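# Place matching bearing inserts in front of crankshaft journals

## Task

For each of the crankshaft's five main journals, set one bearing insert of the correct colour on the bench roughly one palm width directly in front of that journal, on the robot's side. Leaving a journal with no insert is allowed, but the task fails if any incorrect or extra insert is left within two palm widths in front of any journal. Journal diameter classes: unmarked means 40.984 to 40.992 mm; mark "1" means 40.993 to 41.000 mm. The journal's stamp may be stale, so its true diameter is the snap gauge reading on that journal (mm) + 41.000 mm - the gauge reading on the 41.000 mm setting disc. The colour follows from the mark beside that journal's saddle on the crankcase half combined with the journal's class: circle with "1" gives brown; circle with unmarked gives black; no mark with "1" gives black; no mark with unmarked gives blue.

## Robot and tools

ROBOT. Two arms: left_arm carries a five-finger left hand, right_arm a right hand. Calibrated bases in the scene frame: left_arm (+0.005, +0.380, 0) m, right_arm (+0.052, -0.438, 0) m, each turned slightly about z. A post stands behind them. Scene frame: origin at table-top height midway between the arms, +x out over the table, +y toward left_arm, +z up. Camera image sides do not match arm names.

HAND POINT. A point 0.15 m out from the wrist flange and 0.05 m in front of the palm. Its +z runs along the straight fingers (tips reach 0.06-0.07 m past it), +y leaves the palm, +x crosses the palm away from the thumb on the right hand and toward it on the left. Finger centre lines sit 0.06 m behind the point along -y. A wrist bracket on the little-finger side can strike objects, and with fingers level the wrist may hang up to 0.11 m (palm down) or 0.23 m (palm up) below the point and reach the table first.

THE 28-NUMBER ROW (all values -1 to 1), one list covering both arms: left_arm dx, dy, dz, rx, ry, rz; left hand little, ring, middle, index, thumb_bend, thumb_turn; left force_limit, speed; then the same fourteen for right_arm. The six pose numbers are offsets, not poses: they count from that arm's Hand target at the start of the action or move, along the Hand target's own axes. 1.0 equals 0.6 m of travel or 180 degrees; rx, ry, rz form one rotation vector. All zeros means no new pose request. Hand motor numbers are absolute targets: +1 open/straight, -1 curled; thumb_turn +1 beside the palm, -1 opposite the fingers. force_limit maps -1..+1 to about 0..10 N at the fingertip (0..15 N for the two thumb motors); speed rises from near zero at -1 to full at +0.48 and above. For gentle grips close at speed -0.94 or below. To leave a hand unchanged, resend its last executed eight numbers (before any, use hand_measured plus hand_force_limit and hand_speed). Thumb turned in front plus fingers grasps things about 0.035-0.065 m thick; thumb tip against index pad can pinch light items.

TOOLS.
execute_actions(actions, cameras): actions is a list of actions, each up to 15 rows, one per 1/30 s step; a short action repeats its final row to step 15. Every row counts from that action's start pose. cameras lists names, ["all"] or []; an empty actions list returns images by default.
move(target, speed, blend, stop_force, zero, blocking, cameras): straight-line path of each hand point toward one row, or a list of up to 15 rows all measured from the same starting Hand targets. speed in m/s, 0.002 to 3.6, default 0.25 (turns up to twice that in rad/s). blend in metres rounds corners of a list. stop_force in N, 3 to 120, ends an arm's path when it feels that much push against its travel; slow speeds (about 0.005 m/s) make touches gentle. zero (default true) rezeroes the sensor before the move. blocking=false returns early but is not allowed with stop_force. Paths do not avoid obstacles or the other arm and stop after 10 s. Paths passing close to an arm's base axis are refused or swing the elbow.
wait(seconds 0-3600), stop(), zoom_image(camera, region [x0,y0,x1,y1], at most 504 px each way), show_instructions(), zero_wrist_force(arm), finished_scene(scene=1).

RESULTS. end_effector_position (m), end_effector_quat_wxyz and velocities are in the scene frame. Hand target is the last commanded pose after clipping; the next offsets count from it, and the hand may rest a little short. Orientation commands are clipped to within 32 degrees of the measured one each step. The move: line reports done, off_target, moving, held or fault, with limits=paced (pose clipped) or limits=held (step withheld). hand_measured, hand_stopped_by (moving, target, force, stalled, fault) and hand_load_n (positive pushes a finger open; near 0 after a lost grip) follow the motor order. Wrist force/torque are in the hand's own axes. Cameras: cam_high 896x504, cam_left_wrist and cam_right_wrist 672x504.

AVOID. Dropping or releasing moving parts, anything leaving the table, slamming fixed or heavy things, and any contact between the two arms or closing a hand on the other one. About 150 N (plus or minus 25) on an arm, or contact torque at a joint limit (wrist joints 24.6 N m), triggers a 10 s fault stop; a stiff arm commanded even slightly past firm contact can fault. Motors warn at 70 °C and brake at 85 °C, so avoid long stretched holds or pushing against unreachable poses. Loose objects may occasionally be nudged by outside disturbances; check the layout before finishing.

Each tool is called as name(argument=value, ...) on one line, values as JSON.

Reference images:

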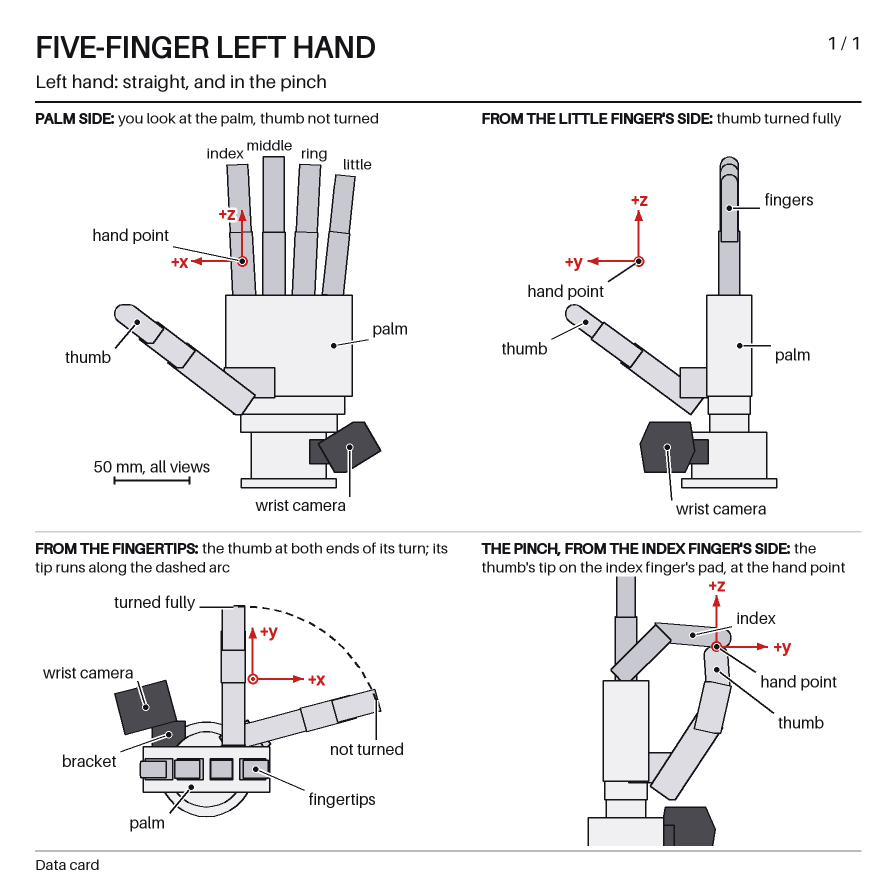

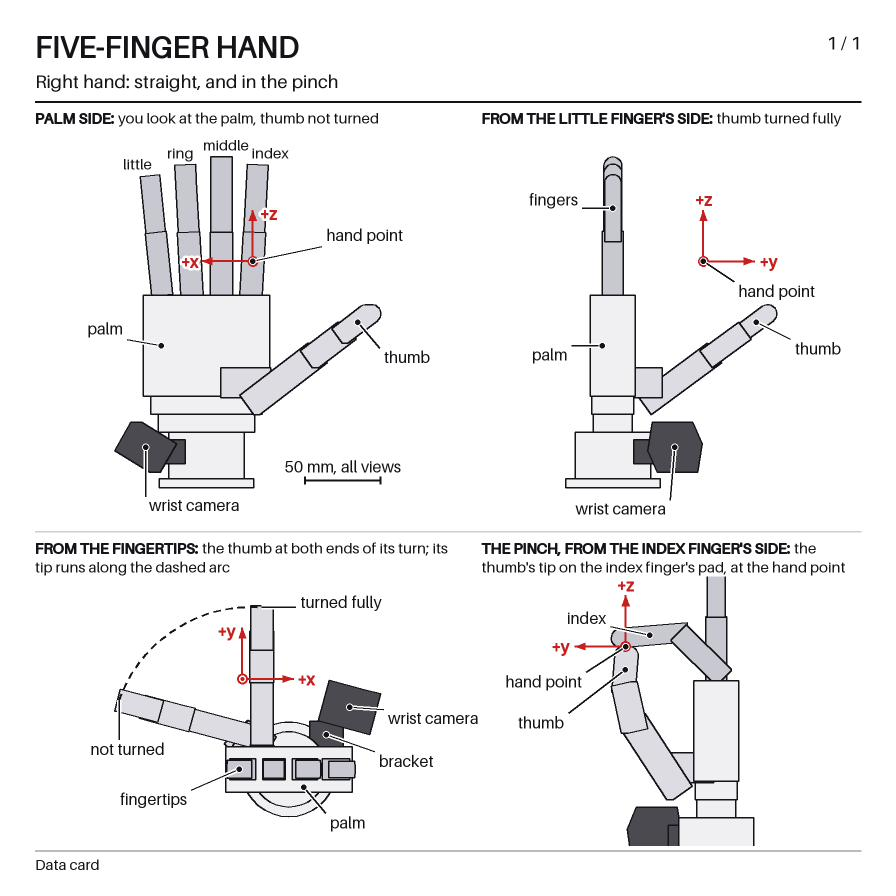

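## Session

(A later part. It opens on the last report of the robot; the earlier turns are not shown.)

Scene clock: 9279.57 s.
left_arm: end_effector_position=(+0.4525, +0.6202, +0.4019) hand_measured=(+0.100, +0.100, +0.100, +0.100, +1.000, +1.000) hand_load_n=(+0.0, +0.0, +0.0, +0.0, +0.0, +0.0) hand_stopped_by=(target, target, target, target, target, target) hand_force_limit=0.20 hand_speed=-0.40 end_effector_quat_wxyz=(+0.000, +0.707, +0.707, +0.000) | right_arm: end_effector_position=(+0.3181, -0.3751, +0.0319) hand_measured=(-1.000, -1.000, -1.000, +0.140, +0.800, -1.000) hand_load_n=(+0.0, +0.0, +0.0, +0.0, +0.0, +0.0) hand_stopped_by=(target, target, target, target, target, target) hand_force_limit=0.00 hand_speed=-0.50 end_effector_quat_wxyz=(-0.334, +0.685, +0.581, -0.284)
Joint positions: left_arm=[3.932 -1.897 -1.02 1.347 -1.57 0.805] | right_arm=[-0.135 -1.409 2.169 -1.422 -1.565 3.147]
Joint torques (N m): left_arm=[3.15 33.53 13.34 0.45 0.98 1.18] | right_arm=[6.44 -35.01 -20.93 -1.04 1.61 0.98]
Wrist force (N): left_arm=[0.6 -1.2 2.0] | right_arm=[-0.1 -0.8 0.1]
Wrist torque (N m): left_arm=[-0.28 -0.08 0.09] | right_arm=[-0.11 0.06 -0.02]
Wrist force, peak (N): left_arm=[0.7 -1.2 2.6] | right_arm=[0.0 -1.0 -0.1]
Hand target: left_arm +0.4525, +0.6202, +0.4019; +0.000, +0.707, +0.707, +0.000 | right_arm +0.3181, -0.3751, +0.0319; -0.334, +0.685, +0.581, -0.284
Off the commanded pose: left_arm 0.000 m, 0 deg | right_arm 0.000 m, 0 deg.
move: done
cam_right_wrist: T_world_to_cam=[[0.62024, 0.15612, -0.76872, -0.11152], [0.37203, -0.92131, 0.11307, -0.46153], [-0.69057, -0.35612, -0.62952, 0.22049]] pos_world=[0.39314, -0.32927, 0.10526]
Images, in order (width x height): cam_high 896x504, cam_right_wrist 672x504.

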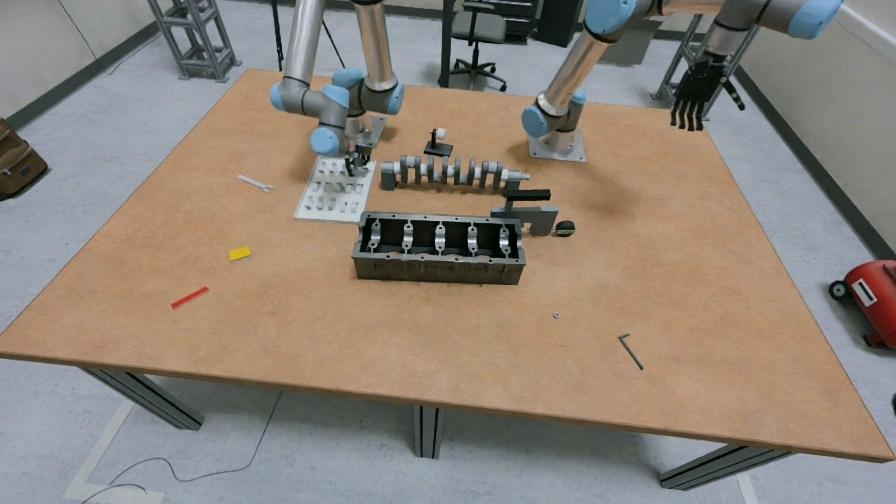

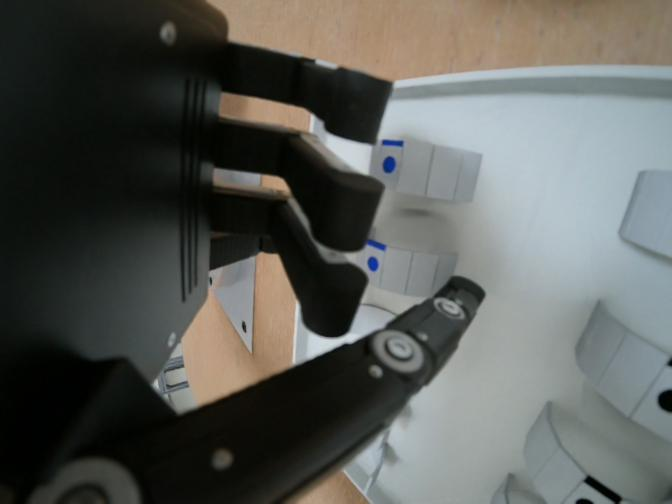

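move(target=[0,0,0,0,0,0,0.1,0.1,0.1,0.1,1,1,0.2,-0.4, 0,0.0131,0.0103,0,0,0,-1,-1,-1,0.14,0.8,-1,0.0,-0.5], speed=0.01, stop_force=3, cameras=["cam_right_wrist"])

Scene clock: 9290.03 s.
left_arm: end_effector_position=(+0.4525, +0.6202, +0.4019) hand_measured=(+0.100, +0.100, +0.100, +0.100, +1.000, +1.000) hand_load_n=(+0.0, +0.0, +0.0, +0.0, +0.0, +0.0) hand_stopped_by=(target, target, target, target, target, target) hand_force_limit=0.20 hand_speed=-0.40 end_effector_quat_wxyz=(+0.000, +0.707, +0.707, +0.000) | right_arm: end_effector_position=(+0.3180, -0.3751, +0.0226) hand_measured=(-1.000, -1.000, -1.000, +0.140, +0.800, -1.000) hand_load_n=(+0.0, +0.0, +0.0, +0.0, +0.0, +0.0) hand_stopped_by=(target, target, target, target, target, target) hand_force_limit=0.00 hand_speed=-0.50 end_effector_quat_wxyz=(-0.334, +0.685, +0.581, -0.284)
Joint positions: left_arm=[3.932 -1.897 -1.02 1.347 -1.57 0.805] | right_arm=[-0.135 -1.391 2.179 -1.45 -1.565 3.147]
Joint torques (N m): left_arm=[3.52 32.54 13.59 0.19 1.01 0.94] | right_arm=[4.56 -35.55 -20.95 1.27 1.41 0.4]
Wrist force (N): left_arm=[0.6 -1.5 2.1] | right_arm=[0.0 -3.1 -1.2]
Wrist torque (N m): left_arm=[-0.33 -0.07 0.11] | right_arm=[-0.03 0.03 -0.02]
Wrist force, peak (N): left_arm=[0.7 -1.7 2.2] | right_arm=[-0.9 -11.1 -5.4]
Hand target: left_arm +0.4525, +0.6202, +0.4019; +0.000, +0.707, +0.707, +0.000 | right_arm +0.3180, -0.3751, +0.0226; -0.334, +0.685, +0.581, -0.284 (not the last commanded pose)
Off the commanded pose: left_arm 0.000 m, 0 deg | right_arm 0.001 m, 0 deg.
move: contact (right_arm)
cam_right_wrist: T_world_to_cam=[[0.62025, 0.15612, -0.76871, -0.11868], [0.37197, -0.92134, 0.11301, -0.46045], [-0.6906, -0.35603, -0.62954, 0.21468]] pos_world=[0.39314, -0.32927, 0.09596]

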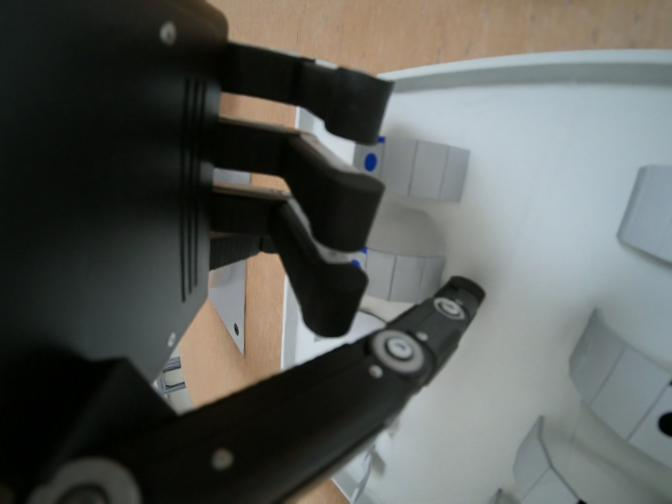

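move(target=[0,0,0,0,0,0,0.1,0.1,0.1,0.1,1,1,0.2,-0.4, 0,-0.0065,0.0055,0,0,0,-1,-1,-1,0.14,0.8,-1,0.0,-0.5], speed=0.02)

move(target=[0,0,0,0,0,0,0.1,0.1,0.1,0.1,1,1,0.2,-0.4, 0,0,0,0,0,0,-1,-1,-1,-0.3,0.8,-1,-0.5,-0.85], cameras=["cam_right_wrist"])

Scene clock: 9307.27 s.
left_arm: end_effector_position=(+0.4525, +0.6202, +0.4019) hand_measured=(+0.100, +0.100, +0.100, +0.100, +1.000, +1.000) hand_load_n=(+0.0, +0.0, +0.5, +0.5, +0.0, +0.0) hand_stopped_by=(target, target, target, target, target, target) hand_force_limit=0.20 hand_speed=-0.40 end_effector_quat_wxyz=(+0.000, +0.707, +0.707, +0.000) | right_arm: end_effector_position=(+0.3130, -0.3743, +0.0237) hand_measured=(-1.000, -1.000, -1.000, +0.140, +0.800, -1.000) hand_load_n=(+0.0, +0.0, +0.0, +0.0, +0.0, +0.0) hand_stopped_by=(target, target, target, target, target, target) hand_force_limit=0.00 hand_speed=-0.50 end_effector_quat_wxyz=(-0.334, +0.685, +0.581, -0.284) end_effector_velocity=(+0.002, +0.000, +0.000) end_effector_angular_velocity=(+0.000, -0.001, +0.000)
Joint positions: left_arm=[3.932 -1.897 -1.02 1.347 -1.57 0.805] | right_arm=[-0.135 -1.403 2.191 -1.45 -1.565 3.147]
Joint velocities: left_arm=[within noise] | right_arm=[0 0.004 -0.005 0 0 0]
Joint torques (N m): left_arm=[2.5 33.06 13.23 0.46 0.78 0.97] | right_arm=[7.14 -7.09 -18.51 1.35 1.72 1.02]
Wrist force (N): left_arm=[0.5 -1.4 1.9] | right_arm=[-0.2 -0.2 0.4]
Wrist torque (N m): left_arm=[-0.32 -0.08 0.10] | right_arm=[-0.02 0.04 -0.01]
Wrist force, peak (N): left_arm=[0.5 -1.6 2.2] | right_arm=[-0.2 -3.2 -1.4]
Hand target: left_arm +0.4525, +0.6202, +0.4019; +0.000, +0.707, +0.707, +0.000 | right_arm +0.3131, -0.3743, +0.0237; -0.334, +0.685, +0.581, -0.284
Off the commanded pose: left_arm 0.000 m, 0 deg | right_arm 0.000 m, 0 deg.
move: done

Scene clock: 9308.17 s.
left_arm: end_effector_position=(+0.4525, +0.6202, +0.4019) hand_measured=(+0.100, +0.100, +0.100, +0.100, +1.000, +1.000) hand_load_n=(+0.0, +0.0, +0.0, +0.0, +0.0, +0.0) hand_stopped_by=(target, target, target, target, target, target) hand_force_limit=0.20 hand_speed=-0.40 end_effector_quat_wxyz=(+0.000, +0.707, +0.707, +0.000) | right_arm: end_effector_position=(+0.3131, -0.3743, +0.0237) hand_measured=(-1.000, -1.000, -1.000, -0.122, +0.800, -1.000) hand_load_n=(+0.0, +0.0, +0.5, +3.5, +3.0, +0.0) hand_stopped_by=(target, target, target, force, target, target) hand_force_limit=-0.50 hand_speed=-0.85 end_effector_quat_wxyz=(-0.334, +0.685, +0.581, -0.284)
Joint positions: left_arm=[3.932 -1.897 -1.02 1.347 -1.57 0.805] | right_arm=[-0.135 -1.403 2.19 -1.45 -1.565 3.147]
Joint torques (N m): left_arm=[3.39 33.17 13.92 0.59 0.99 1.11] | right_arm=[6.93 -7.51 -20.74 -0.28 1.55 0.97]
Wrist force (N): left_arm=[0.5 -1.4 2.1] | right_arm=[-0.3 -1.5 0.0]
Wrist torque (N m): left_arm=[-0.33 -0.07 0.10] | right_arm=[-0.13 0.06 -0.03]
Wrist force, peak (N): left_arm=[0.8 -1.5 2.2] | right_arm=[-0.2 -1.8 -0.1]
Hand target: left_arm +0.4525, +0.6202, +0.4019; +0.000, +0.707, +0.707, +0.000 | right_arm +0.3131, -0.3743, +0.0237; -0.334, +0.685, +0.581, -0.284
Off the commanded pose: left_arm 0.000 m, 0 deg | right_arm 0.000 m, 0 deg.
move: done
cam_right_wrist: T_world_to_cam=[[0.62025, 0.15612, -0.76871, -0.11501], [0.37197, -0.92134, 0.11301, -0.45792], [-0.6906, -0.35603, -0.62954, 0.21225]] pos_world=[0.38824, -0.32837, 0.09696]

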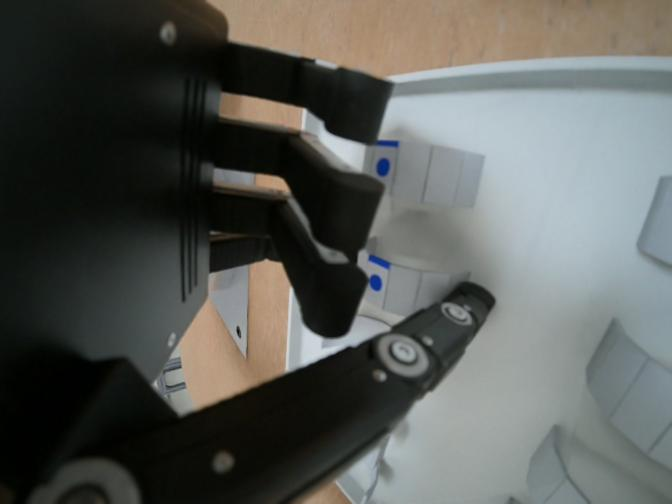

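move(target=[0,0,0,0,0,0,0.1,0.1,0.1,0.1,1,1,0.2,-0.4, 0,-0.0394,-0.0308,0,0,0,-1,-1,-1,-0.3,0.8,-1,-0.5,-0.85], speed=0.03, cameras=["cam_right_wrist"])

Scene clock: 9317.93 s.
left_arm: end_effector_position=(+0.4525, +0.6202, +0.4019) hand_measured=(+0.100, +0.100, +0.100, +0.100, +1.000, +1.000) hand_load_n=(+0.0, +0.0, +0.0, +0.0, +0.0, +0.0) hand_stopped_by=(target, target, target, target, target, target) hand_force_limit=0.20 hand_speed=-0.40 end_effector_quat_wxyz=(+0.000, +0.707, +0.707, +0.000) | right_arm: end_effector_position=(+0.3132, -0.3743, +0.0538) hand_measured=(-1.000, -1.000, -1.000, -0.122, +0.800, -1.000) hand_load_n=(+0.0, +0.0, +0.0, +3.0, +3.0, +0.0) hand_stopped_by=(target, target, target, force, target, target) hand_force_limit=-0.50 hand_speed=-0.85 end_effector_quat_wxyz=(-0.334, +0.685, +0.581, -0.284)
Joint positions: left_arm=[3.932 -1.897 -1.02 1.347 -1.57 0.805] | right_arm=[-0.135 -1.461 2.156 -1.358 -1.565 3.147]
Joint torques (N m): left_arm=[3.25 31.98 12.8 0.37 0.91 0.78] | right_arm=[6.33 -7.9 -8.57 -2.03 2.06 0.94]
Wrist force (N): left_arm=[0.6 -1.3 1.9] | right_arm=[-0.1 -0.2 0.2]
Wrist torque (N m): left_arm=[-0.30 -0.08 0.10] | right_arm=[-0.02 0.03 -0.02]
Wrist force, peak (N): left_arm=[0.7 -1.6 2.4] | right_arm=[-0.2 -1.8 0.0]
Hand target: left_arm +0.4525, +0.6202, +0.4019; +0.000, +0.707, +0.707, +0.000 | right_arm +0.3131, -0.3743, +0.0537; -0.334, +0.685, +0.581, -0.284
Off the commanded pose: left_arm 0.000 m, 0 deg | right_arm 0.000 m, 0 deg.
move: done
cam_right_wrist: T_world_to_cam=[[0.62051, 0.15602, -0.76852, -0.09202], [0.37194, -0.92132, 0.11327, -0.46138], [-0.69038, -0.35612, -0.62972, 0.23124]] pos_world=[0.38834, -0.32837, 0.12716]

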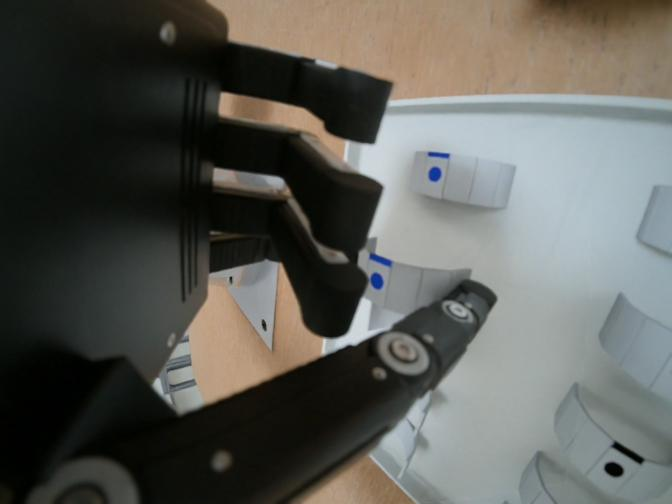

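move(target=[[0,0,0,0,0,0,0.1,0.1,0.1,0.1,1,1,0.2,-0.4, 0,-0.1392,-0.1088,0,0,0,-1,-1,-1,-0.3,0.8,-1,-0.5,-0.85],[0,0,0,0,0,0,0.1,0.1,0.1,0.1,1,1,0.2,-0.4, 0.2405,-0.2038,-0.0263,0,-0.3476,-0.2717,-1,-1,-1,-0.3,0.8,-1,-0.5,-0.85],[0,0,0,0,0,0,0.1,0.1,0.1,0.1,1,1,0.2,-0.4, 0.2405,-0.073,0.076,0,-0.3476,-0.2717,-1,-1,-1,-0.3,0.8,-1,-0.5,-0.85]], speed=0.18, blend=[0.03,0.01,0], cameras=["cam_high","cam_right_wrist"])

Scene clock: 9385.77 s.
left_arm: end_effector_position=(+0.4525, +0.6202, +0.4019) hand_measured=(+0.100, +0.100, +0.100, +0.100, +1.000, +1.000) hand_load_n=(+0.0, +0.0, +0.0, +0.0, +0.0, +0.0) hand_stopped_by=(target, target, target, target, target, target) hand_force_limit=0.20 hand_speed=-0.40 end_effector_quat_wxyz=(+0.000, +0.707, +0.707, +0.000) | right_arm: end_effector_position=(+0.2745, -0.2216, +0.0602) hand_measured=(-1.000, -1.000, -1.000, -0.122, +0.800, -1.000) hand_load_n=(+0.0, +0.0, +0.0, +3.0, +3.0, +0.0) hand_stopped_by=(target, target, target, force, target, target) hand_force_limit=-0.50 hand_speed=-0.85 end_effector_quat_wxyz=(-0.076, +0.155, +0.885, -0.432)
Joint positions: left_arm=[3.932 -1.897 -1.02 1.347 -1.57 0.805] | right_arm=[0.709 -1.427 2.11 -1.419 -1.983 2.792]
Joint torques (N m): left_arm=[2.45 32.9 13.17 0.42 1 0.78] | right_arm=[6.33 -17.17 -10.68 -2.15 -2.07 -0.97]
Wrist force (N): left_arm=[0.6 -1.6 2.1] | right_arm=[-0.4 0.0 0.3]
Wrist torque (N m): left_arm=[-0.35 -0.07 0.11] | right_arm=[0.02 0.12 -0.15]
Wrist force, peak (N): left_arm=[1.0 -1.7 2.2] | right_arm=[-0.4 1.4 1.2]
Hand target: left_arm +0.4525, +0.6202, +0.4019; +0.000, +0.707, +0.707, +0.000 | right_arm +0.2745, -0.2217, +0.0601; -0.076, +0.155, +0.885, -0.432
Off the commanded pose: left_arm 0.000 m, 0 deg | right_arm 0.000 m, 0 deg.
move: done
cam_right_wrist: T_world_to_cam=[[-0.04041, 0.63911, -0.76806, 0.20161], [0.97414, 0.19623, 0.11203, -0.22467], [0.22231, -0.74367, -0.63051, -0.07352]] pos_world=[0.24335, -0.13944, 0.13366]

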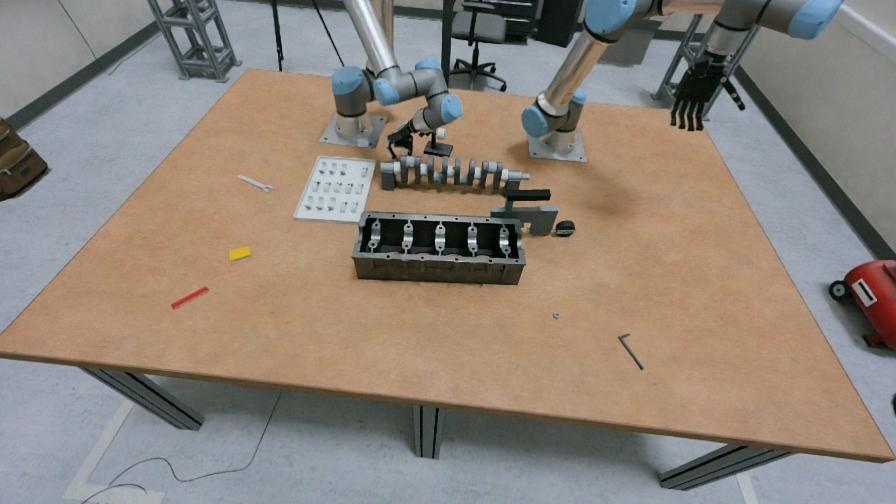

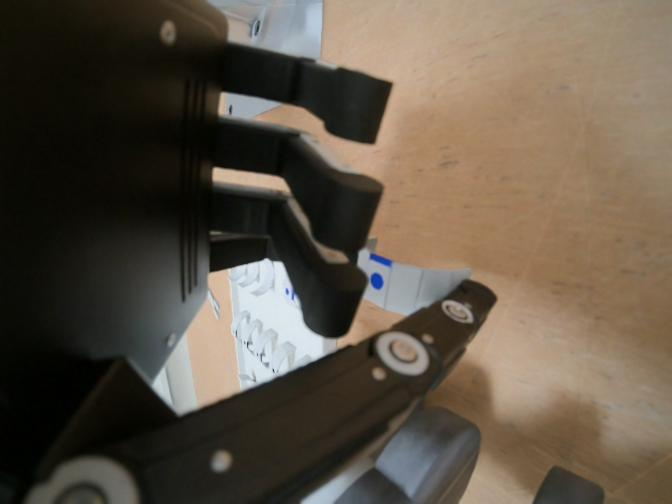

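move(target=[[0,0,0,0,0,0,0.1,0.1,0.1,0.1,1,1,0.2,-0.4, 0,0.042,0.0329,0,0,0,-1,-1,-1,-0.3,0.8,-1,-0.5,-0.85],[0,0,0,0,0,0,0.1,0.1,0.1,0.1,1,1,0.2,-0.4, 0,0.0565,0.0441,0,0,0,-1,-1,-1,-0.3,0.8,-1,-0.5,-0.85]], speed=[0.06, 0.006], stop_force=3, cameras=["cam_right_wrist"])

Scene clock: 9402.63 s.
left_arm: end_effector_position=(+0.4525, +0.6202, +0.4019) hand_measured=(+0.100, +0.100, +0.100, +0.100, +1.000, +1.000) hand_load_n=(+0.0, +0.0, +0.0, +0.0, +0.0, +0.0) hand_stopped_by=(target, target, target, target, target, target) hand_force_limit=0.20 hand_speed=-0.40 end_effector_quat_wxyz=(+0.000, +0.707, +0.707, +0.000) | right_arm: end_effector_position=(+0.2745, -0.2217, +0.0197) hand_measured=(-1.000, -1.000, -1.000, -0.122, +0.800, -1.000) hand_load_n=(+0.0, +0.0, +0.0, +3.5, +3.0, +0.0) hand_stopped_by=(target, target, target, force, target, target) hand_force_limit=-0.50 hand_speed=-0.85 end_effector_quat_wxyz=(-0.076, +0.155, +0.885, -0.432)
Joint positions: left_arm=[3.932 -1.897 -1.02 1.347 -1.57 0.805] | right_arm=[0.709 -1.35 2.154 -1.539 -1.983 2.792]
Joint torques (N m): left_arm=[2.89 33.1 14.57 0.14 0.98 0.69] | right_arm=[5.93 -36.85 -21.46 1.36 0.82 -0.21]
Wrist force (N): left_arm=[0.6 -1.5 1.8] | right_arm=[-0.1 -1.0 0.0]
Wrist torque (N m): left_arm=[-0.32 -0.09 0.11] | right_arm=[-0.04 0.10 -0.18]
Wrist force, peak (N): left_arm=[0.6 -1.7 2.3] | right_arm=[-0.4 -4.2 -1.1]
Hand target: left_arm +0.4525, +0.6202, +0.4019; +0.000, +0.707, +0.707, +0.000 | right_arm +0.2745, -0.2217, +0.0197; -0.076, +0.155, +0.885, -0.432 (not the last commanded pose)
Off the commanded pose: left_arm 0.000 m, 0 deg | right_arm 0.003 m, 0 deg.
move: contact (right_arm); path passed 1 of 2 targets
cam_right_wrist: T_world_to_cam=[[-0.04049, 0.63909, -0.76806, 0.17044], [0.97413, 0.19628, 0.11197, -0.22001], [0.22231, -0.74367, -0.63051, -0.0991]] pos_world=[0.24325, -0.13944, 0.09306]

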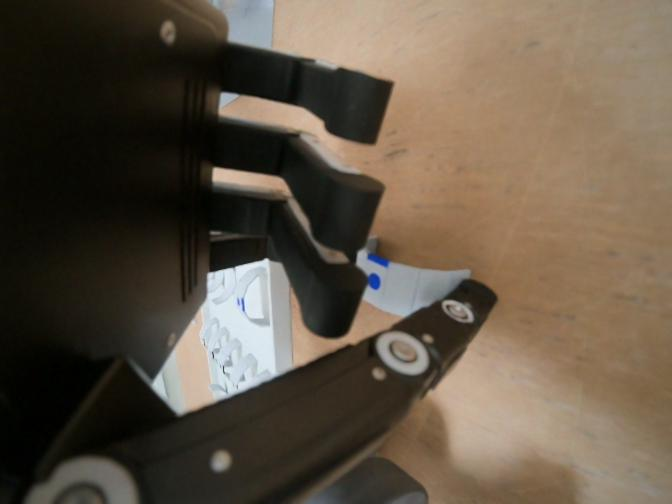

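move(target=[0,0,0,0,0,0,0.1,0.1,0.1,0.1,1,1,0.2,-0.4, 0,0,0,0,0,0,-1,-1,-1,0.08,0.8,-1,-0.5,-0.85])

move(target=[[0,0,0,0,0,0,0.1,0.1,0.1,0.1,1,1,0.2,-0.4, 0,0.0041,-0.0053,0,0,0,-1,-1,-1,0.08,0.8,-1,-0.5,-0.85],[0,0,0,0,0,0,0.1,0.1,0.1,0.1,1,1,0.2,-0.4, 0,-0.0747,-0.0669,0,0,0,-1,-1,-1,0.08,0.8,-1,-0.5,-0.85]], speed=[0.02,0.05], cameras=["cam_right_wrist","cam_high"])

Scene clock: 9414.70 s.
left_arm: end_effector_position=(+0.4525, +0.6202, +0.4019) hand_measured=(+0.100, +0.100, +0.100, +0.100, +1.000, +1.000) hand_load_n=(+0.0, +0.0, +0.0, +0.0, +0.0, +0.0) hand_stopped_by=(target, target, target, target, target, target) hand_force_limit=0.20 hand_speed=-0.40 end_effector_quat_wxyz=(+0.000, +0.707, +0.707, +0.000) | right_arm: end_effector_position=(+0.2745, -0.2217, +0.0197) hand_measured=(-1.000, -1.000, -1.000, +0.080, +0.800, -1.000) hand_load_n=(+0.0, +0.0, +0.0, +0.0, +0.0, +0.0) hand_stopped_by=(target, target, target, target, target, target) hand_force_limit=-0.50 hand_speed=-0.85 end_effector_quat_wxyz=(-0.076, +0.155, +0.885, -0.432)
Joint positions: left_arm=[3.932 -1.897 -1.02 1.347 -1.57 0.805] | right_arm=[0.709 -1.35 2.154 -1.539 -1.983 2.792]
Joint torques (N m): left_arm=[3.47 32.38 13.11 0.44 1 0.68] | right_arm=[2.13 -36 -19.37 1.13 -1.12 -0.58]
Wrist force (N): left_arm=[0.4 -1.5 2.1] | right_arm=[-0.5 0.0 0.3]
Wrist torque (N m): left_arm=[-0.34 -0.05 0.09] | right_arm=[0.00 0.14 -0.17]
Wrist force, peak (N): left_arm=[0.6 -1.8 2.2] | right_arm=[0.2 -1.3 0.0]
Hand target: left_arm +0.4525, +0.6202, +0.4019; +0.000, +0.707, +0.707, +0.000 | right_arm +0.2745, -0.2217, +0.0197; -0.076, +0.155, +0.885, -0.432
Off the commanded pose: left_arm 0.000 m, 0 deg | right_arm 0.000 m, 0 deg.
move: done

Scene clock: 9416.57 s.
left_arm: end_effector_position=(+0.4525, +0.6202, +0.4019) hand_measured=(+0.100, +0.100, +0.100, +0.100, +1.000, +1.000) hand_load_n=(+0.0, +0.0, +0.0, +0.0, +0.0, +0.0) hand_stopped_by=(target, target, target, target, target, target) hand_force_limit=0.20 hand_speed=-0.40 end_effector_quat_wxyz=(+0.000, +0.707, +0.707, +0.000) | right_arm: end_effector_position=(+0.2760, -0.2178, +0.0797) hand_measured=(-1.000, -1.000, -1.000, +0.080, +0.800, -1.000) hand_load_n=(+0.0, +0.5, +0.5, +0.0, +0.0, +0.0) hand_stopped_by=(target, target, target, target, target, target) hand_force_limit=-0.50 hand_speed=-0.85 end_effector_quat_wxyz=(-0.076, +0.155, +0.885, -0.432)
Joint positions: left_arm=[3.932 -1.897 -1.02 1.347 -1.57 0.805] | right_arm=[0.714 -1.45 2.074 -1.359 -1.979 2.796]
Joint torques (N m): left_arm=[2.38 32.78 14.11 0.42 0.91 0.59] | right_arm=[-6.24 -8.7 -10.99 -1.94 -1.99 -0.57]
Wrist force (N): left_arm=[0.5 -1.6 2.2] | right_arm=[-0.2 -0.1 0.1]
Wrist torque (N m): left_arm=[-0.36 -0.06 0.10] | right_arm=[0.02 0.08 -0.16]
Wrist force, peak (N): left_arm=[0.5 -1.6 2.5] | right_arm=[-0.5 -0.7 -0.3]
Hand target: left_arm +0.4525, +0.6202, +0.4019; +0.000, +0.707, +0.707, +0.000 | right_arm +0.2759, -0.2179, +0.0797; -0.076, +0.155, +0.885, -0.432
Off the commanded pose: left_arm 0.000 m, 0 deg | right_arm 0.000 m, 0 deg.
move: done
cam_right_wrist: T_world_to_cam=[[-0.04029, 0.63923, -0.76796, 0.21418], [0.9741, 0.19628, 0.11228, -0.22898], [0.22251, -0.74354, -0.63058, -0.05873]] pos_world=[0.24475, -0.13564, 0.15316]
Images, in order (width x height): cam_high 896x504, cam_right_wrist 672x504.

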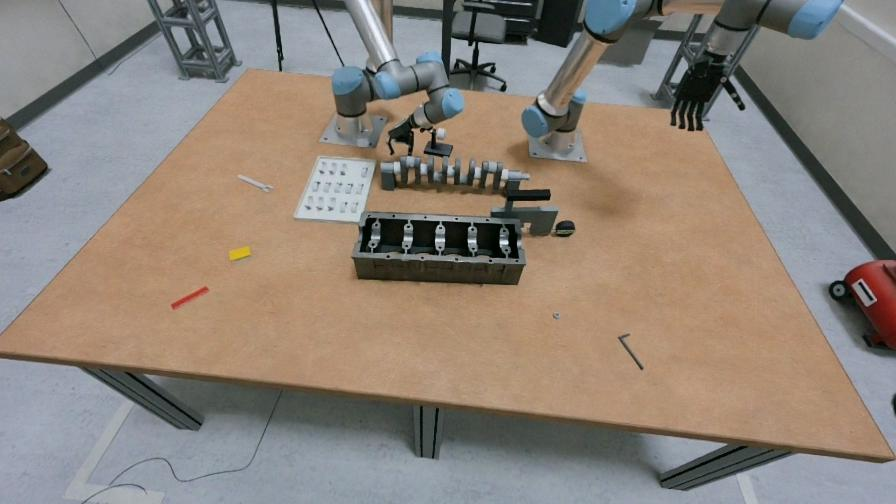

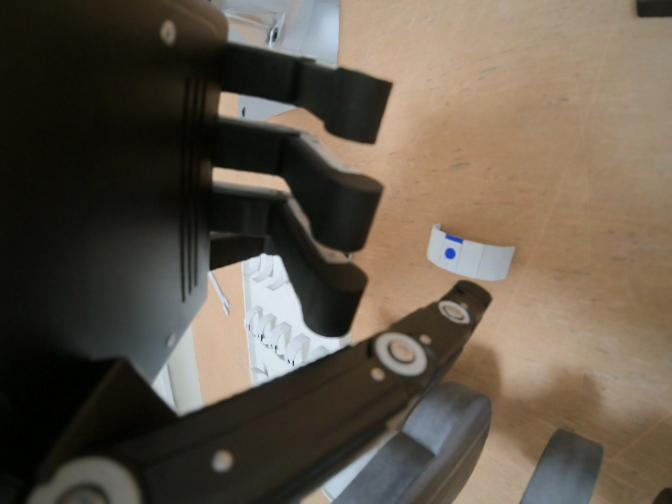

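move(target=[[0,0,0,0,0,0,0.1,0.1,0.1,0.1,1,1,0.2,-0.4, 0,-0.1313,-0.1027,0,0,0,-1,-1,-1,0.14,0.8,-1,-0.5,-0.85],[0,0,0,0,0,0,0.1,0.1,0.1,0.1,1,1,0.2,-0.4, -0.2965,-0.23,0.0235,0,0.3476,0.2717,-1,-1,-1,0.14,0.8,-1,-0.5,-0.85],[0,0,0,0,0,0,0.1,0.1,0.1,0.1,1,1,0.2,-0.4, -0.2965,-0.1253,0.1053,0,0.3476,0.2717,-1,-1,-1,0.14,0.8,-1,-0.5,-0.85]], speed=0.25, blend=[0.03,0.01,0], cameras=["cam_right_wrist"])

zoom_image(camera="cam_right_wrist", region=[340, 130, 600, 390])

Scene clock: 9453.70 s.
left_arm: end_effector_position=(+0.4525, +0.6202, +0.4019) hand_measured=(+0.100, +0.100, +0.100, +0.100, +1.000, +1.000) hand_load_n=(+0.0, +0.0, +0.0, +0.0, +0.0, +0.0) hand_stopped_by=(target, target, target, target, target, target) hand_force_limit=0.20 hand_speed=-0.40 end_effector_quat_wxyz=(+0.000, +0.707, +0.707, +0.000) | right_arm: end_effector_position=(+0.4104, -0.3688, +0.1000) hand_measured=(-1.000, -1.000, -1.000, +0.140, +0.800, -1.000) hand_load_n=(+0.0, +0.5, +0.0, +0.0, +0.0, +0.5) hand_stopped_by=(target, target, target, target, target, target) hand_force_limit=-0.50 hand_speed=-0.85 end_effector_quat_wxyz=(-0.334, +0.685, +0.581, -0.284)
Joint positions: left_arm=[3.932 -1.897 -1.02 1.347 -1.57 0.805] | right_arm=[-0.095 -1.314 1.831 -1.18 -1.533 3.172]
Joint torques (N m): left_arm=[1.46 32.07 12.58 0.22 0.86 0.76] | right_arm=[-6.29 -25.35 -10.96 -1.71 2.05 1.24]
Wrist force (N): left_arm=[0.8 -1.4 1.9] | right_arm=[-0.2 -0.5 0.3]
Wrist torque (N m): left_arm=[-0.31 -0.12 0.12] | right_arm=[-0.07 0.05 -0.04]
Wrist force, peak (N): left_arm=[0.7 -1.8 2.2] | right_arm=[-0.4 1.7 1.5]
Hand target: left_arm +0.4525, +0.6202, +0.4019; +0.000, +0.707, +0.707, +0.000 | right_arm +0.4104, -0.3688, +0.0999; -0.334, +0.685, +0.581, -0.284
Off the commanded pose: left_arm 0.000 m, 0 deg | right_arm 0.000 m, 0 deg.
move: done
cam_right_wrist: T_world_to_cam=[[0.62027, 0.15605, -0.76871, -0.11758], [0.37199, -0.92132, 0.11313, -0.49778], [-0.69057, -0.35612, -0.62952, 0.32935]] pos_world=[0.48554, -0.32297, 0.17326]

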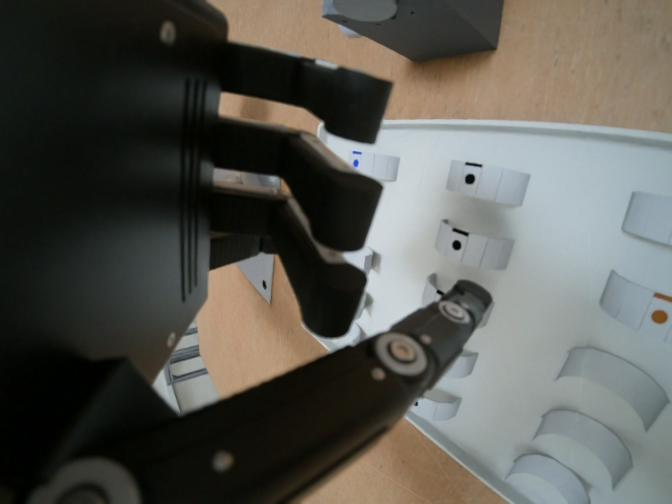

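Scaled by 1.938 from the camera's image (finer frame: 960x720).

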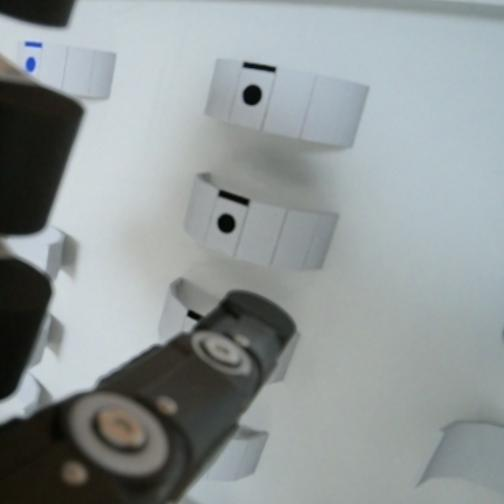

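move(target=[[0,0,0,0,0,0,0.1,0.1,0.1,0.1,1,1,0.2,-0.4, 0.0007,0.0775,0.0644,0,0,0,-1,-1,-1,0.14,0.8,-1,-0.5,-0.85],[0,0,0,0,0,0,0.1,0.1,0.1,0.1,1,1,0.2,-0.4, 0.0007,0.0968,0.0805,0,0,0,-1,-1,-1,0.14,0.8,-1,-0.5,-0.85]], speed=[0.08,0.02], blend=[0.005,0], stop_force=5, cameras=["cam_right_wrist"])

Scene clock: 9480.37 s.
left_arm: end_effector_position=(+0.4525, +0.6202, +0.4019) hand_measured=(+0.100, +0.100, +0.100, +0.100, +1.000, +1.000) hand_load_n=(+0.0, +0.0, +0.0, +0.0, +0.0, +0.0) hand_stopped_by=(target, target, target, target, target, target) hand_force_limit=0.20 hand_speed=-0.40 end_effector_quat_wxyz=(+0.000, +0.707, +0.707, +0.000) | right_arm: end_effector_position=(+0.4081, -0.3681, +0.0244) hand_measured=(-1.000, -1.000, -1.000, +0.140, +0.800, -1.000) hand_load_n=(+0.0, +0.0, +0.0, +0.0, +0.0, +0.0) hand_stopped_by=(target, target, target, target, target, target) hand_force_limit=-0.50 hand_speed=-0.85 end_effector_quat_wxyz=(-0.334, +0.685, +0.581, -0.284)
Joint positions: left_arm=[3.932 -1.897 -1.02 1.347 -1.57 0.805] | right_arm=[-0.094 -1.211 1.923 -1.374 -1.532 3.172]
Joint torques (N m): left_arm=[2.23 32.57 12.67 0.24 0.95 0.45] | right_arm=[6.54 -44.18 -22.12 1.58 2.02 1.11]
Wrist force (N): left_arm=[0.6 -1.9 1.9] | right_arm=[-0.3 -0.4 0.6]
Wrist torque (N m): left_arm=[-0.38 -0.09 0.12] | right_arm=[-0.09 0.08 -0.11]
Wrist force, peak (N): left_arm=[1.0 -1.4 2.3] | right_arm=[-0.4 -1.0 -0.1]
Hand target: left_arm +0.4525, +0.6202, +0.4019; +0.000, +0.707, +0.707, +0.000 | right_arm +0.4081, -0.3681, +0.0244; -0.334, +0.685, +0.581, -0.284
Off the commanded pose: left_arm 0.000 m, 0 deg | right_arm 0.000 m, 0 deg.
move: done
cam_right_wrist: T_world_to_cam=[[0.62024, 0.15612, -0.76872, -0.17428], [0.37203, -0.92131, 0.11307, -0.48766], [-0.69057, -0.35612, -0.62952, 0.28052]] pos_world=[0.48324, -0.32217, 0.09776]

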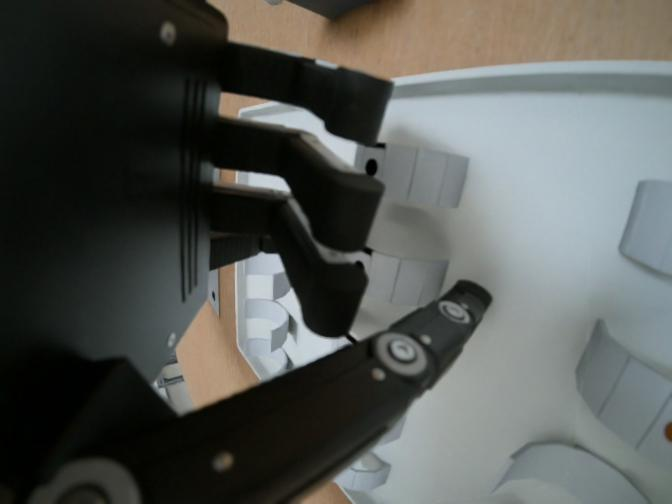

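move(target=[0,0,0,0,0,0,0.1,0.1,0.1,0.1,1,1,0.2,-0.4, 0,-0.0055,0.0088,0,0,0,-1,-1,-1,0.14,0.8,-1,-0.5,-0.85], speed=0.02)

move(target=[0,0,0,0,0,0,0.1,0.1,0.1,0.1,1,1,0.2,-0.4, 0,0,0,0,0,0,-1,-1,-1,-0.3,0.8,-1,-0.5,-0.85], cameras=["cam_right_wrist"])

Scene clock: 9504.10 s.
left_arm: end_effector_position=(+0.4525, +0.6202, +0.4019) hand_measured=(+0.100, +0.100, +0.100, +0.100, +1.000, +1.000) hand_load_n=(+0.0, +0.5, +0.0, +0.0, +0.0, +0.0) hand_stopped_by=(target, target, target, target, target, target) hand_force_limit=0.20 hand_speed=-0.40 end_effector_quat_wxyz=(+0.000, +0.707, +0.707, +0.000) | right_arm: end_effector_position=(+0.4020, -0.3671, +0.0238) hand_measured=(-1.000, -1.000, -1.000, +0.140, +0.800, -1.000) hand_load_n=(+0.0, +0.0, +0.0, +0.5, +0.0, +0.0) hand_stopped_by=(target, target, target, target, target, target) hand_force_limit=-0.50 hand_speed=-0.85 end_effector_quat_wxyz=(-0.334, +0.685, +0.581, -0.284)
Joint positions: left_arm=[3.932 -1.897 -1.02 1.347 -1.57 0.805] | right_arm=[-0.094 -1.222 1.941 -1.382 -1.532 3.173]
Joint torques (N m): left_arm=[2.27 32.81 14.04 0.33 1.01 0.45] | right_arm=[4.85 -18.14 -20.59 0.8 1.94 1.15]
Wrist force (N): left_arm=[0.6 -1.5 2.1] | right_arm=[0.0 -0.5 0.2]
Wrist torque (N m): left_arm=[-0.34 -0.09 0.12] | right_arm=[-0.10 0.05 -0.15]
Wrist force, peak (N): left_arm=[0.5 -1.7 2.3] | right_arm=[-0.4 -0.6 0.6]
Hand target: left_arm +0.4525, +0.6202, +0.4019; +0.000, +0.707, +0.707, +0.000 | right_arm +0.4020, -0.3671, +0.0238; -0.334, +0.685, +0.581, -0.284
Off the commanded pose: left_arm 0.000 m, 0 deg | right_arm 0.000 m, 0 deg.
move: done

Scene clock: 9505.00 s.
left_arm: end_effector_position=(+0.4525, +0.6202, +0.4019) hand_measured=(+0.100, +0.100, +0.100, +0.100, +1.000, +1.000) hand_load_n=(+0.0, +0.0, +0.0, +0.0, +0.0, +0.0) hand_stopped_by=(target, target, target, target, target, target) hand_force_limit=0.20 hand_speed=-0.40 end_effector_quat_wxyz=(+0.000, +0.707, +0.707, +0.000) | right_arm: end_effector_position=(+0.4020, -0.3671, +0.0238) hand_measured=(-1.000, -1.000, -1.000, -0.122, +0.800, -1.000) hand_load_n=(+0.0, +0.0, +0.0, +3.0, +2.5, +0.0) hand_stopped_by=(target, target, target, force, target, target) hand_force_limit=-0.50 hand_speed=-0.85 end_effector_quat_wxyz=(-0.334, +0.685, +0.581, -0.284)
Joint positions: left_arm=[3.932 -1.897 -1.02 1.347 -1.57 0.805] | right_arm=[-0.094 -1.222 1.941 -1.382 -1.532 3.173]
Joint torques (N m): left_arm=[3.52 32.5 12.51 0.45 1 0.48] | right_arm=[-0.72 -16.36 -21.49 1.52 0.63 -0.05]
Wrist force (N): left_arm=[0.6 -1.3 2.0] | right_arm=[-0.3 -1.4 0.1]
Wrist torque (N m): left_arm=[-0.30 -0.09 0.10] | right_arm=[-0.17 0.09 -0.17]
Wrist force, peak (N): left_arm=[0.7 -1.4 2.3] | right_arm=[-0.2 -1.5 0.0]
Hand target: left_arm +0.4525, +0.6202, +0.4019; +0.000, +0.707, +0.707, +0.000 | right_arm +0.4020, -0.3671, +0.0238; -0.334, +0.685, +0.581, -0.284
Off the commanded pose: left_arm 0.000 m, 0 deg | right_arm 0.000 m, 0 deg.
move: done
cam_right_wrist: T_world_to_cam=[[0.62024, 0.15612, -0.76872, -0.17119], [0.37203, -0.92131, 0.11307, -0.48439], [-0.69057, -0.35612, -0.62952, 0.27622]] pos_world=[0.47714, -0.32117, 0.09706]

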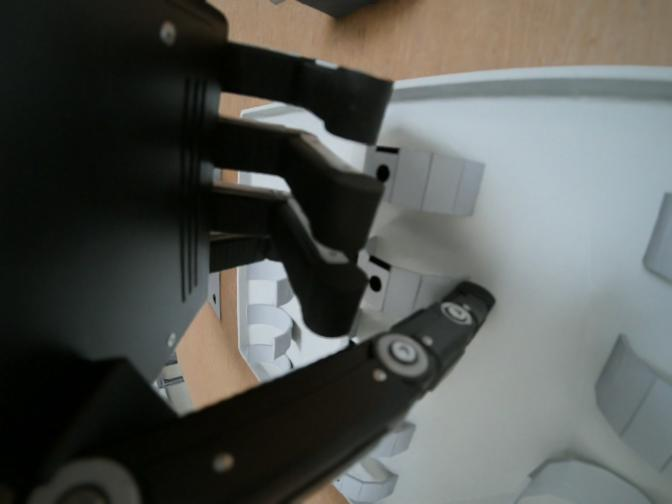

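move(target=[[0,0,0,0,0,0,0.1,0.1,0.1,0.1,1,1,0.2,-0.4, 0,-0.1839,-0.1437,0,0,0,-1,-1,-1,-0.3,0.8,-1,-0.5,-0.85],[0,0,0,0,0,0,0.1,0.1,0.1,0.1,1,1,0.2,-0.4, 0.7789,-0.4187,0.1567,0,-0.3476,-0.2717,-1,-1,-1,-0.3,0.8,-1,-0.5,-0.85],[0,0,0,0,0,0,0.1,0.1,0.1,0.1,1,1,0.2,-0.4, 0.7789,-0.2822,0.2632,0,-0.3476,-0.2717,-1,-1,-1,-0.3,0.8,-1,-0.5,-0.85]], speed=[0.08,0.25,0.15], blend=[0.03,0.01,0], cameras=["cam_high","cam_right_wrist"])

Scene clock: 9533.53 s.
left_arm: end_effector_position=(+0.4525, +0.6202, +0.4019) hand_measured=(+0.100, +0.100, +0.100, +0.100, +1.000, +1.000) hand_load_n=(+0.0, +0.0, +0.0, +0.0, +0.0, +0.0) hand_stopped_by=(target, target, target, target, target, target) hand_force_limit=0.20 hand_speed=-0.40 end_effector_quat_wxyz=(+0.000, +0.707, +0.707, +0.000) | right_arm: end_effector_position=(+0.2523, +0.1312, +0.0599) hand_measured=(-1.000, -1.000, -1.000, -0.122, +0.800, -1.000) hand_load_n=(+0.0, +0.0, +0.0, +2.5, +2.5, +0.0) hand_stopped_by=(target, target, target, force, target, target) hand_force_limit=-0.50 hand_speed=-0.85 end_effector_quat_wxyz=(-0.076, +0.155, +0.885, -0.432)
Joint positions: left_arm=[3.932 -1.897 -1.02 1.347 -1.57 0.805] | right_arm=[1.115 -0.737 1.017 -0.947 -1.671 3.062]
Joint torques (N m): left_arm=[2.24 32.78 14.39 0.35 0.92 0.45] | right_arm=[7.2 -60.3 -13.72 -1.04 -1.75 -1.28]
Wrist force (N): left_arm=[0.5 -1.7 1.9] | right_arm=[-0.3 -0.1 0.2]
Wrist torque (N m): left_arm=[-0.36 -0.07 0.11] | right_arm=[0.01 0.10 -0.18]
Wrist force, peak (N): left_arm=[0.8 -1.4 2.5] | right_arm=[-0.2 1.4 1.3]
Hand target: left_arm +0.4525, +0.6202, +0.4019; +0.000, +0.707, +0.707, +0.000 | right_arm +0.2523, +0.1312, +0.0599; -0.076, +0.155, +0.885, -0.432
Off the commanded pose: left_arm 0.000 m, 0 deg | right_arm 0.000 m, 0 deg.
move: done
cam_right_wrist: T_world_to_cam=[[-0.04059, 0.63896, -0.76817, -0.02498], [0.97413, 0.19636, 0.11185, -0.27226], [0.22231, -0.74376, -0.6304, 0.19367]] pos_world=[0.22115, 0.21346, 0.13336]

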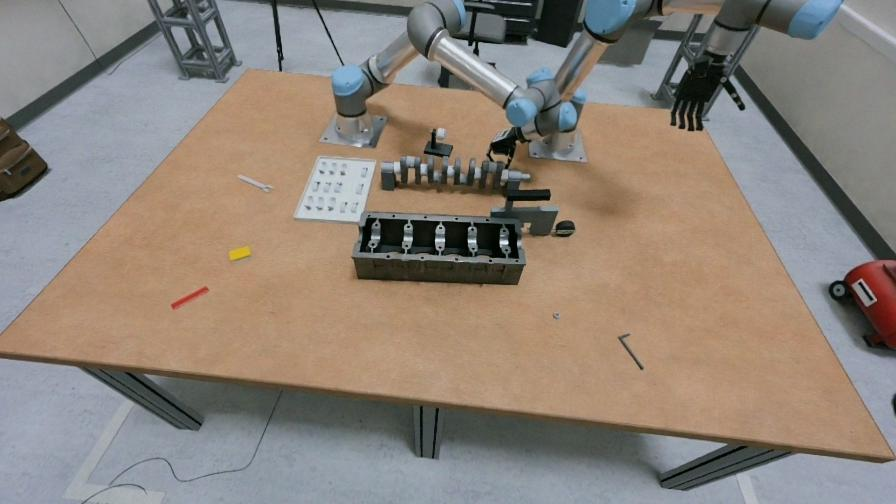

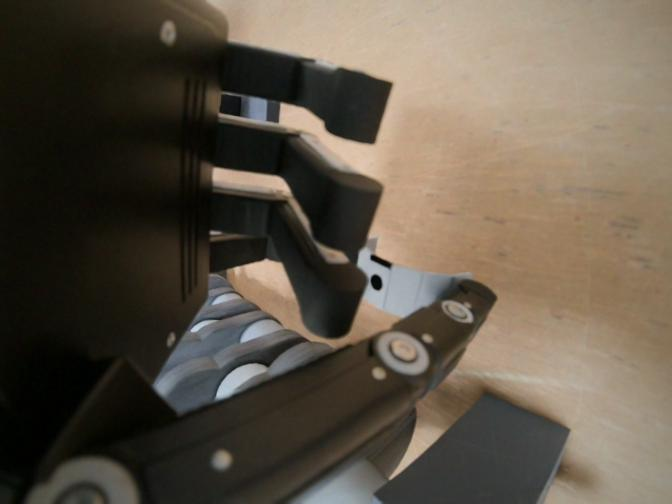

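move(target=[[0,0,0,0,0,0,0.1,0.1,0.1,0.1,1,1,0.2,-0.4, 0,0.042,0.0329,0,0,0,-1,-1,-1,-0.3,0.8,-1,-0.5,-0.85],[0,0,0,0,0,0,0.1,0.1,0.1,0.1,1,1,0.2,-0.4, 0,0.0565,0.0441,0,0,0,-1,-1,-1,-0.3,0.8,-1,-0.5,-0.85]], speed=[0.06, 0.006], stop_force=3, cameras=["cam_right_wrist"])

Scene clock: 9571.47 s.
left_arm: end_effector_position=(+0.4525, +0.6202, +0.4019) hand_measured=(+0.100, +0.100, +0.100, +0.100, +1.000, +1.000) hand_load_n=(+0.0, +0.0, +0.5, +0.0, +0.0, +0.0) hand_stopped_by=(target, target, target, target, target, target) hand_force_limit=0.20 hand_speed=-0.40 end_effector_quat_wxyz=(+0.000, +0.707, +0.707, +0.000) | right_arm: end_effector_position=(+0.2523, +0.1312, +0.0205) hand_measured=(-1.000, -1.000, -1.000, -0.122, +0.800, -1.000) hand_load_n=(+0.0, +0.0, +0.0, +3.0, +2.5, -0.5) hand_stopped_by=(target, target, target, force, target, target) hand_force_limit=-0.50 hand_speed=-0.85 end_effector_quat_wxyz=(-0.076, +0.155, +0.885, -0.432)
Joint positions: left_arm=[3.932 -1.897 -1.02 1.347 -1.57 0.805] | right_arm=[1.115 -0.703 1.061 -1.024 -1.671 3.062]
Joint torques (N m): left_arm=[3.15 32.44 13.41 0.19 1.13 0.37] | right_arm=[6.44 -63.91 -24.73 1.22 1.7 0.8]
Wrist force (N): left_arm=[0.6 -1.3 2.0] | right_arm=[0.1 -2.0 -0.1]
Wrist torque (N m): left_arm=[-0.30 -0.08 0.10] | right_arm=[-0.09 0.04 -0.20]
Wrist force, peak (N): left_arm=[0.6 -1.7 2.3] | right_arm=[-0.1 -4.3 -1.2]
Hand target: left_arm +0.4525, +0.6202, +0.4019; +0.000, +0.707, +0.707, +0.000 | right_arm +0.2523, +0.1312, +0.0205; -0.076, +0.155, +0.885, -0.432 (not the last commanded pose)
Off the commanded pose: left_arm 0.000 m, 0 deg | right_arm 0.004 m, 0 deg.
move: contact (right_arm); path passed 1 of 2 targets
cam_right_wrist: T_world_to_cam=[[-0.04049, 0.63909, -0.76806, -0.05538], [0.97413, 0.19628, 0.11197, -0.26784], [0.22231, -0.74367, -0.63051, 0.16876]] pos_world=[0.22115, 0.21346, 0.09386]

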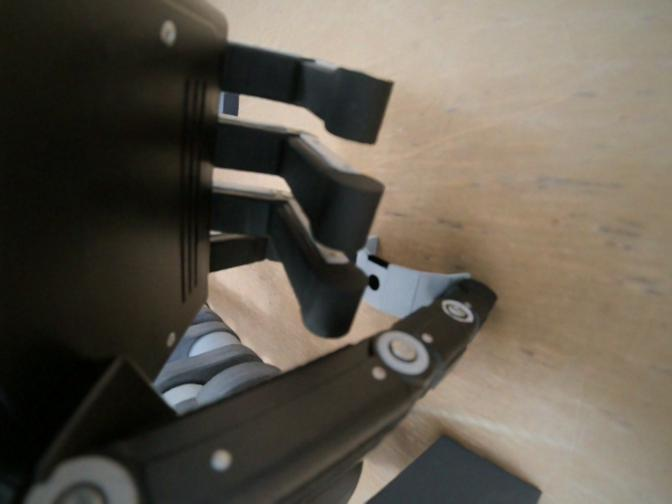

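Release and retreat.

move(target=[0,0,0,0,0,0,0.1,0.1,0.1,0.1,1,1,0.2,-0.4, 0,0,0,0,0,0,-1,-1,-1,0.08,0.8,-1,-0.5,-0.85])

move(target=[[0,0,0,0,0,0,0.1,0.1,0.1,0.1,1,1,0.2,-0.4, 0,0.0041,-0.0053,0,0,0,-1,-1,-1,0.08,0.8,-1,-0.5,-0.85],[0,0,0,0,0,0,0.1,0.1,0.1,0.1,1,1,0.2,-0.4, 0,-0.0747,-0.0669,0,0,0,-1,-1,-1,0.08,0.8,-1,-0.5,-0.85],[0,0,0,0,0,0,0.1,0.1,0.1,0.1,1,1,0.2,-0.4, 0,-0.1797,-0.149,0,0,0,-1,-1,-1,0.14,0.8,-1,-0.5,-0.85]], speed=[0.02,0.06,0.15], cameras=["cam_right_wrist","cam_high"], blend=[0,0.005,0])

Scene clock: 9581.20 s.
left_arm: end_effector_position=(+0.4525, +0.6202, +0.4019) hand_measured=(+0.100, +0.100, +0.100, +0.100, +1.000, +1.000) hand_load_n=(+0.0, +0.0, +0.0, +0.0, +0.0, +0.0) hand_stopped_by=(target, target, target, target, target, target) hand_force_limit=0.20 hand_speed=-0.40 end_effector_quat_wxyz=(+0.000, +0.707, +0.707, +0.000) | right_arm: end_effector_position=(+0.2523, +0.1312, +0.0205) hand_measured=(-1.000, -1.000, -1.000, +0.080, +0.800, -1.000) hand_load_n=(+0.0, +0.0, +0.0, +0.0, +0.0, +0.0) hand_stopped_by=(target, target, target, target, target, target) hand_force_limit=-0.50 hand_speed=-0.85 end_effector_quat_wxyz=(-0.076, +0.155, +0.885, -0.432)
Joint positions: left_arm=[3.932 -1.897 -1.02 1.347 -1.57 0.805] | right_arm=[1.115 -0.703 1.061 -1.024 -1.671 3.062]
Joint torques (N m): left_arm=[2.31 32.7 13.46 0.45 0.88 0.37] | right_arm=[3.88 -63.46 -23.79 1.18 1.37 0.6]
Wrist force (N): left_arm=[0.4 -1.6 2.1] | right_arm=[-0.1 0.1 0.4]
Wrist torque (N m): left_arm=[-0.36 -0.05 0.11] | right_arm=[0.03 0.05 -0.16]
Wrist force, peak (N): left_arm=[0.7 -1.5 2.5] | right_arm=[0.0 -2.2 0.1]
Hand target: left_arm +0.4525, +0.6202, +0.4019; +0.000, +0.707, +0.707, +0.000 | right_arm +0.2523, +0.1312, +0.0205; -0.076, +0.155, +0.885, -0.432
Off the commanded pose: left_arm 0.000 m, 0 deg | right_arm 0.000 m, 0 deg.
move: done

Scene clock: 9584.03 s.
left_arm: end_effector_position=(+0.4525, +0.6202, +0.4019) hand_measured=(+0.100, +0.100, +0.100, +0.100, +1.000, +1.000) hand_load_n=(+0.0, +0.0, +0.0, +0.0, +0.0, +0.0) hand_stopped_by=(target, target, target, target, target, target) hand_force_limit=0.20 hand_speed=-0.40 end_effector_quat_wxyz=(+0.000, +0.707, +0.707, +0.000) | right_arm: end_effector_position=(+0.2539, +0.1351, +0.1605) hand_measured=(-1.000, -1.000, -1.000, +0.140, +0.800, -1.000) hand_load_n=(+0.0, +0.0, +0.0, +0.0, +0.0, +0.0) hand_stopped_by=(target, target, target, target, target, target) hand_force_limit=-0.50 hand_speed=-0.85 end_effector_quat_wxyz=(-0.076, +0.155, +0.885, -0.432)
Joint positions: left_arm=[3.932 -1.897 -1.02 1.347 -1.57 0.805] | right_arm=[1.115 -0.774 0.823 -0.716 -1.671 3.062]
Joint torques (N m): left_arm=[1.49 33.49 12.9 0.09 0.96 0.34] | right_arm=[-6.17 -36.46 -26.43 1.46 -1.14 1.05]
Wrist force (N): left_arm=[0.4 -1.7 2.1] | right_arm=[-0.4 -0.1 0.2]
Wrist torque (N m): left_arm=[-0.37 -0.06 0.10] | right_arm=[0.00 0.10 -0.17]
Wrist force, peak (N): left_arm=[0.6 -1.8 2.2] | right_arm=[-0.5 -1.5 -0.4]
Hand target: left_arm +0.4525, +0.6202, +0.4019; +0.000, +0.707, +0.707, +0.000 | right_arm +0.2538, +0.1351, +0.1605; -0.076, +0.155, +0.885, -0.432
Off the commanded pose: left_arm 0.000 m, 0 deg | right_arm 0.000 m, 0 deg.
move: done
cam_right_wrist: T_world_to_cam=[[-0.04049, 0.63909, -0.76806, 0.04978], [0.97413, 0.19628, 0.11197, -0.28572], [0.22231, -0.74367, -0.63051, 0.25952]] pos_world=[0.22265, 0.21726, 0.23386]
Images, in order (width x height): cam_high 896x504, cam_right_wrist 672x504.

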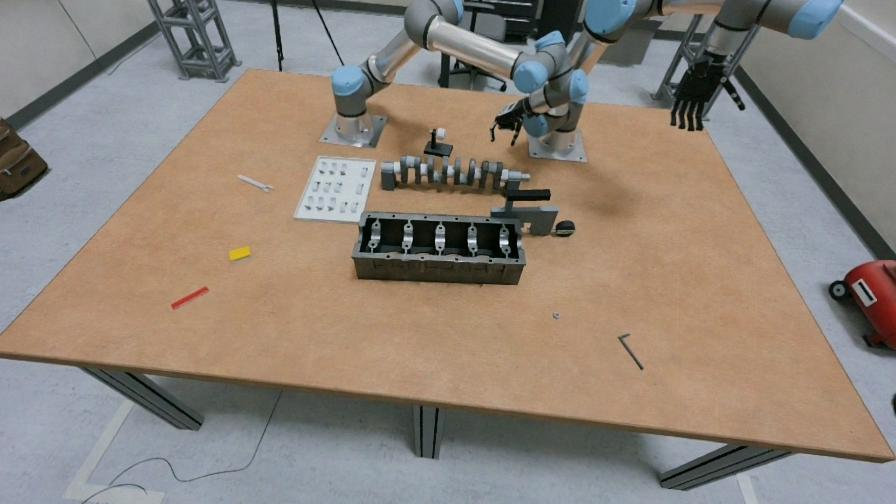

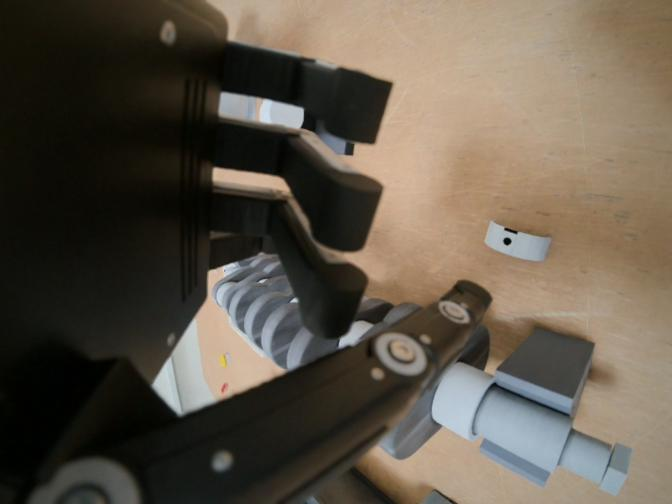

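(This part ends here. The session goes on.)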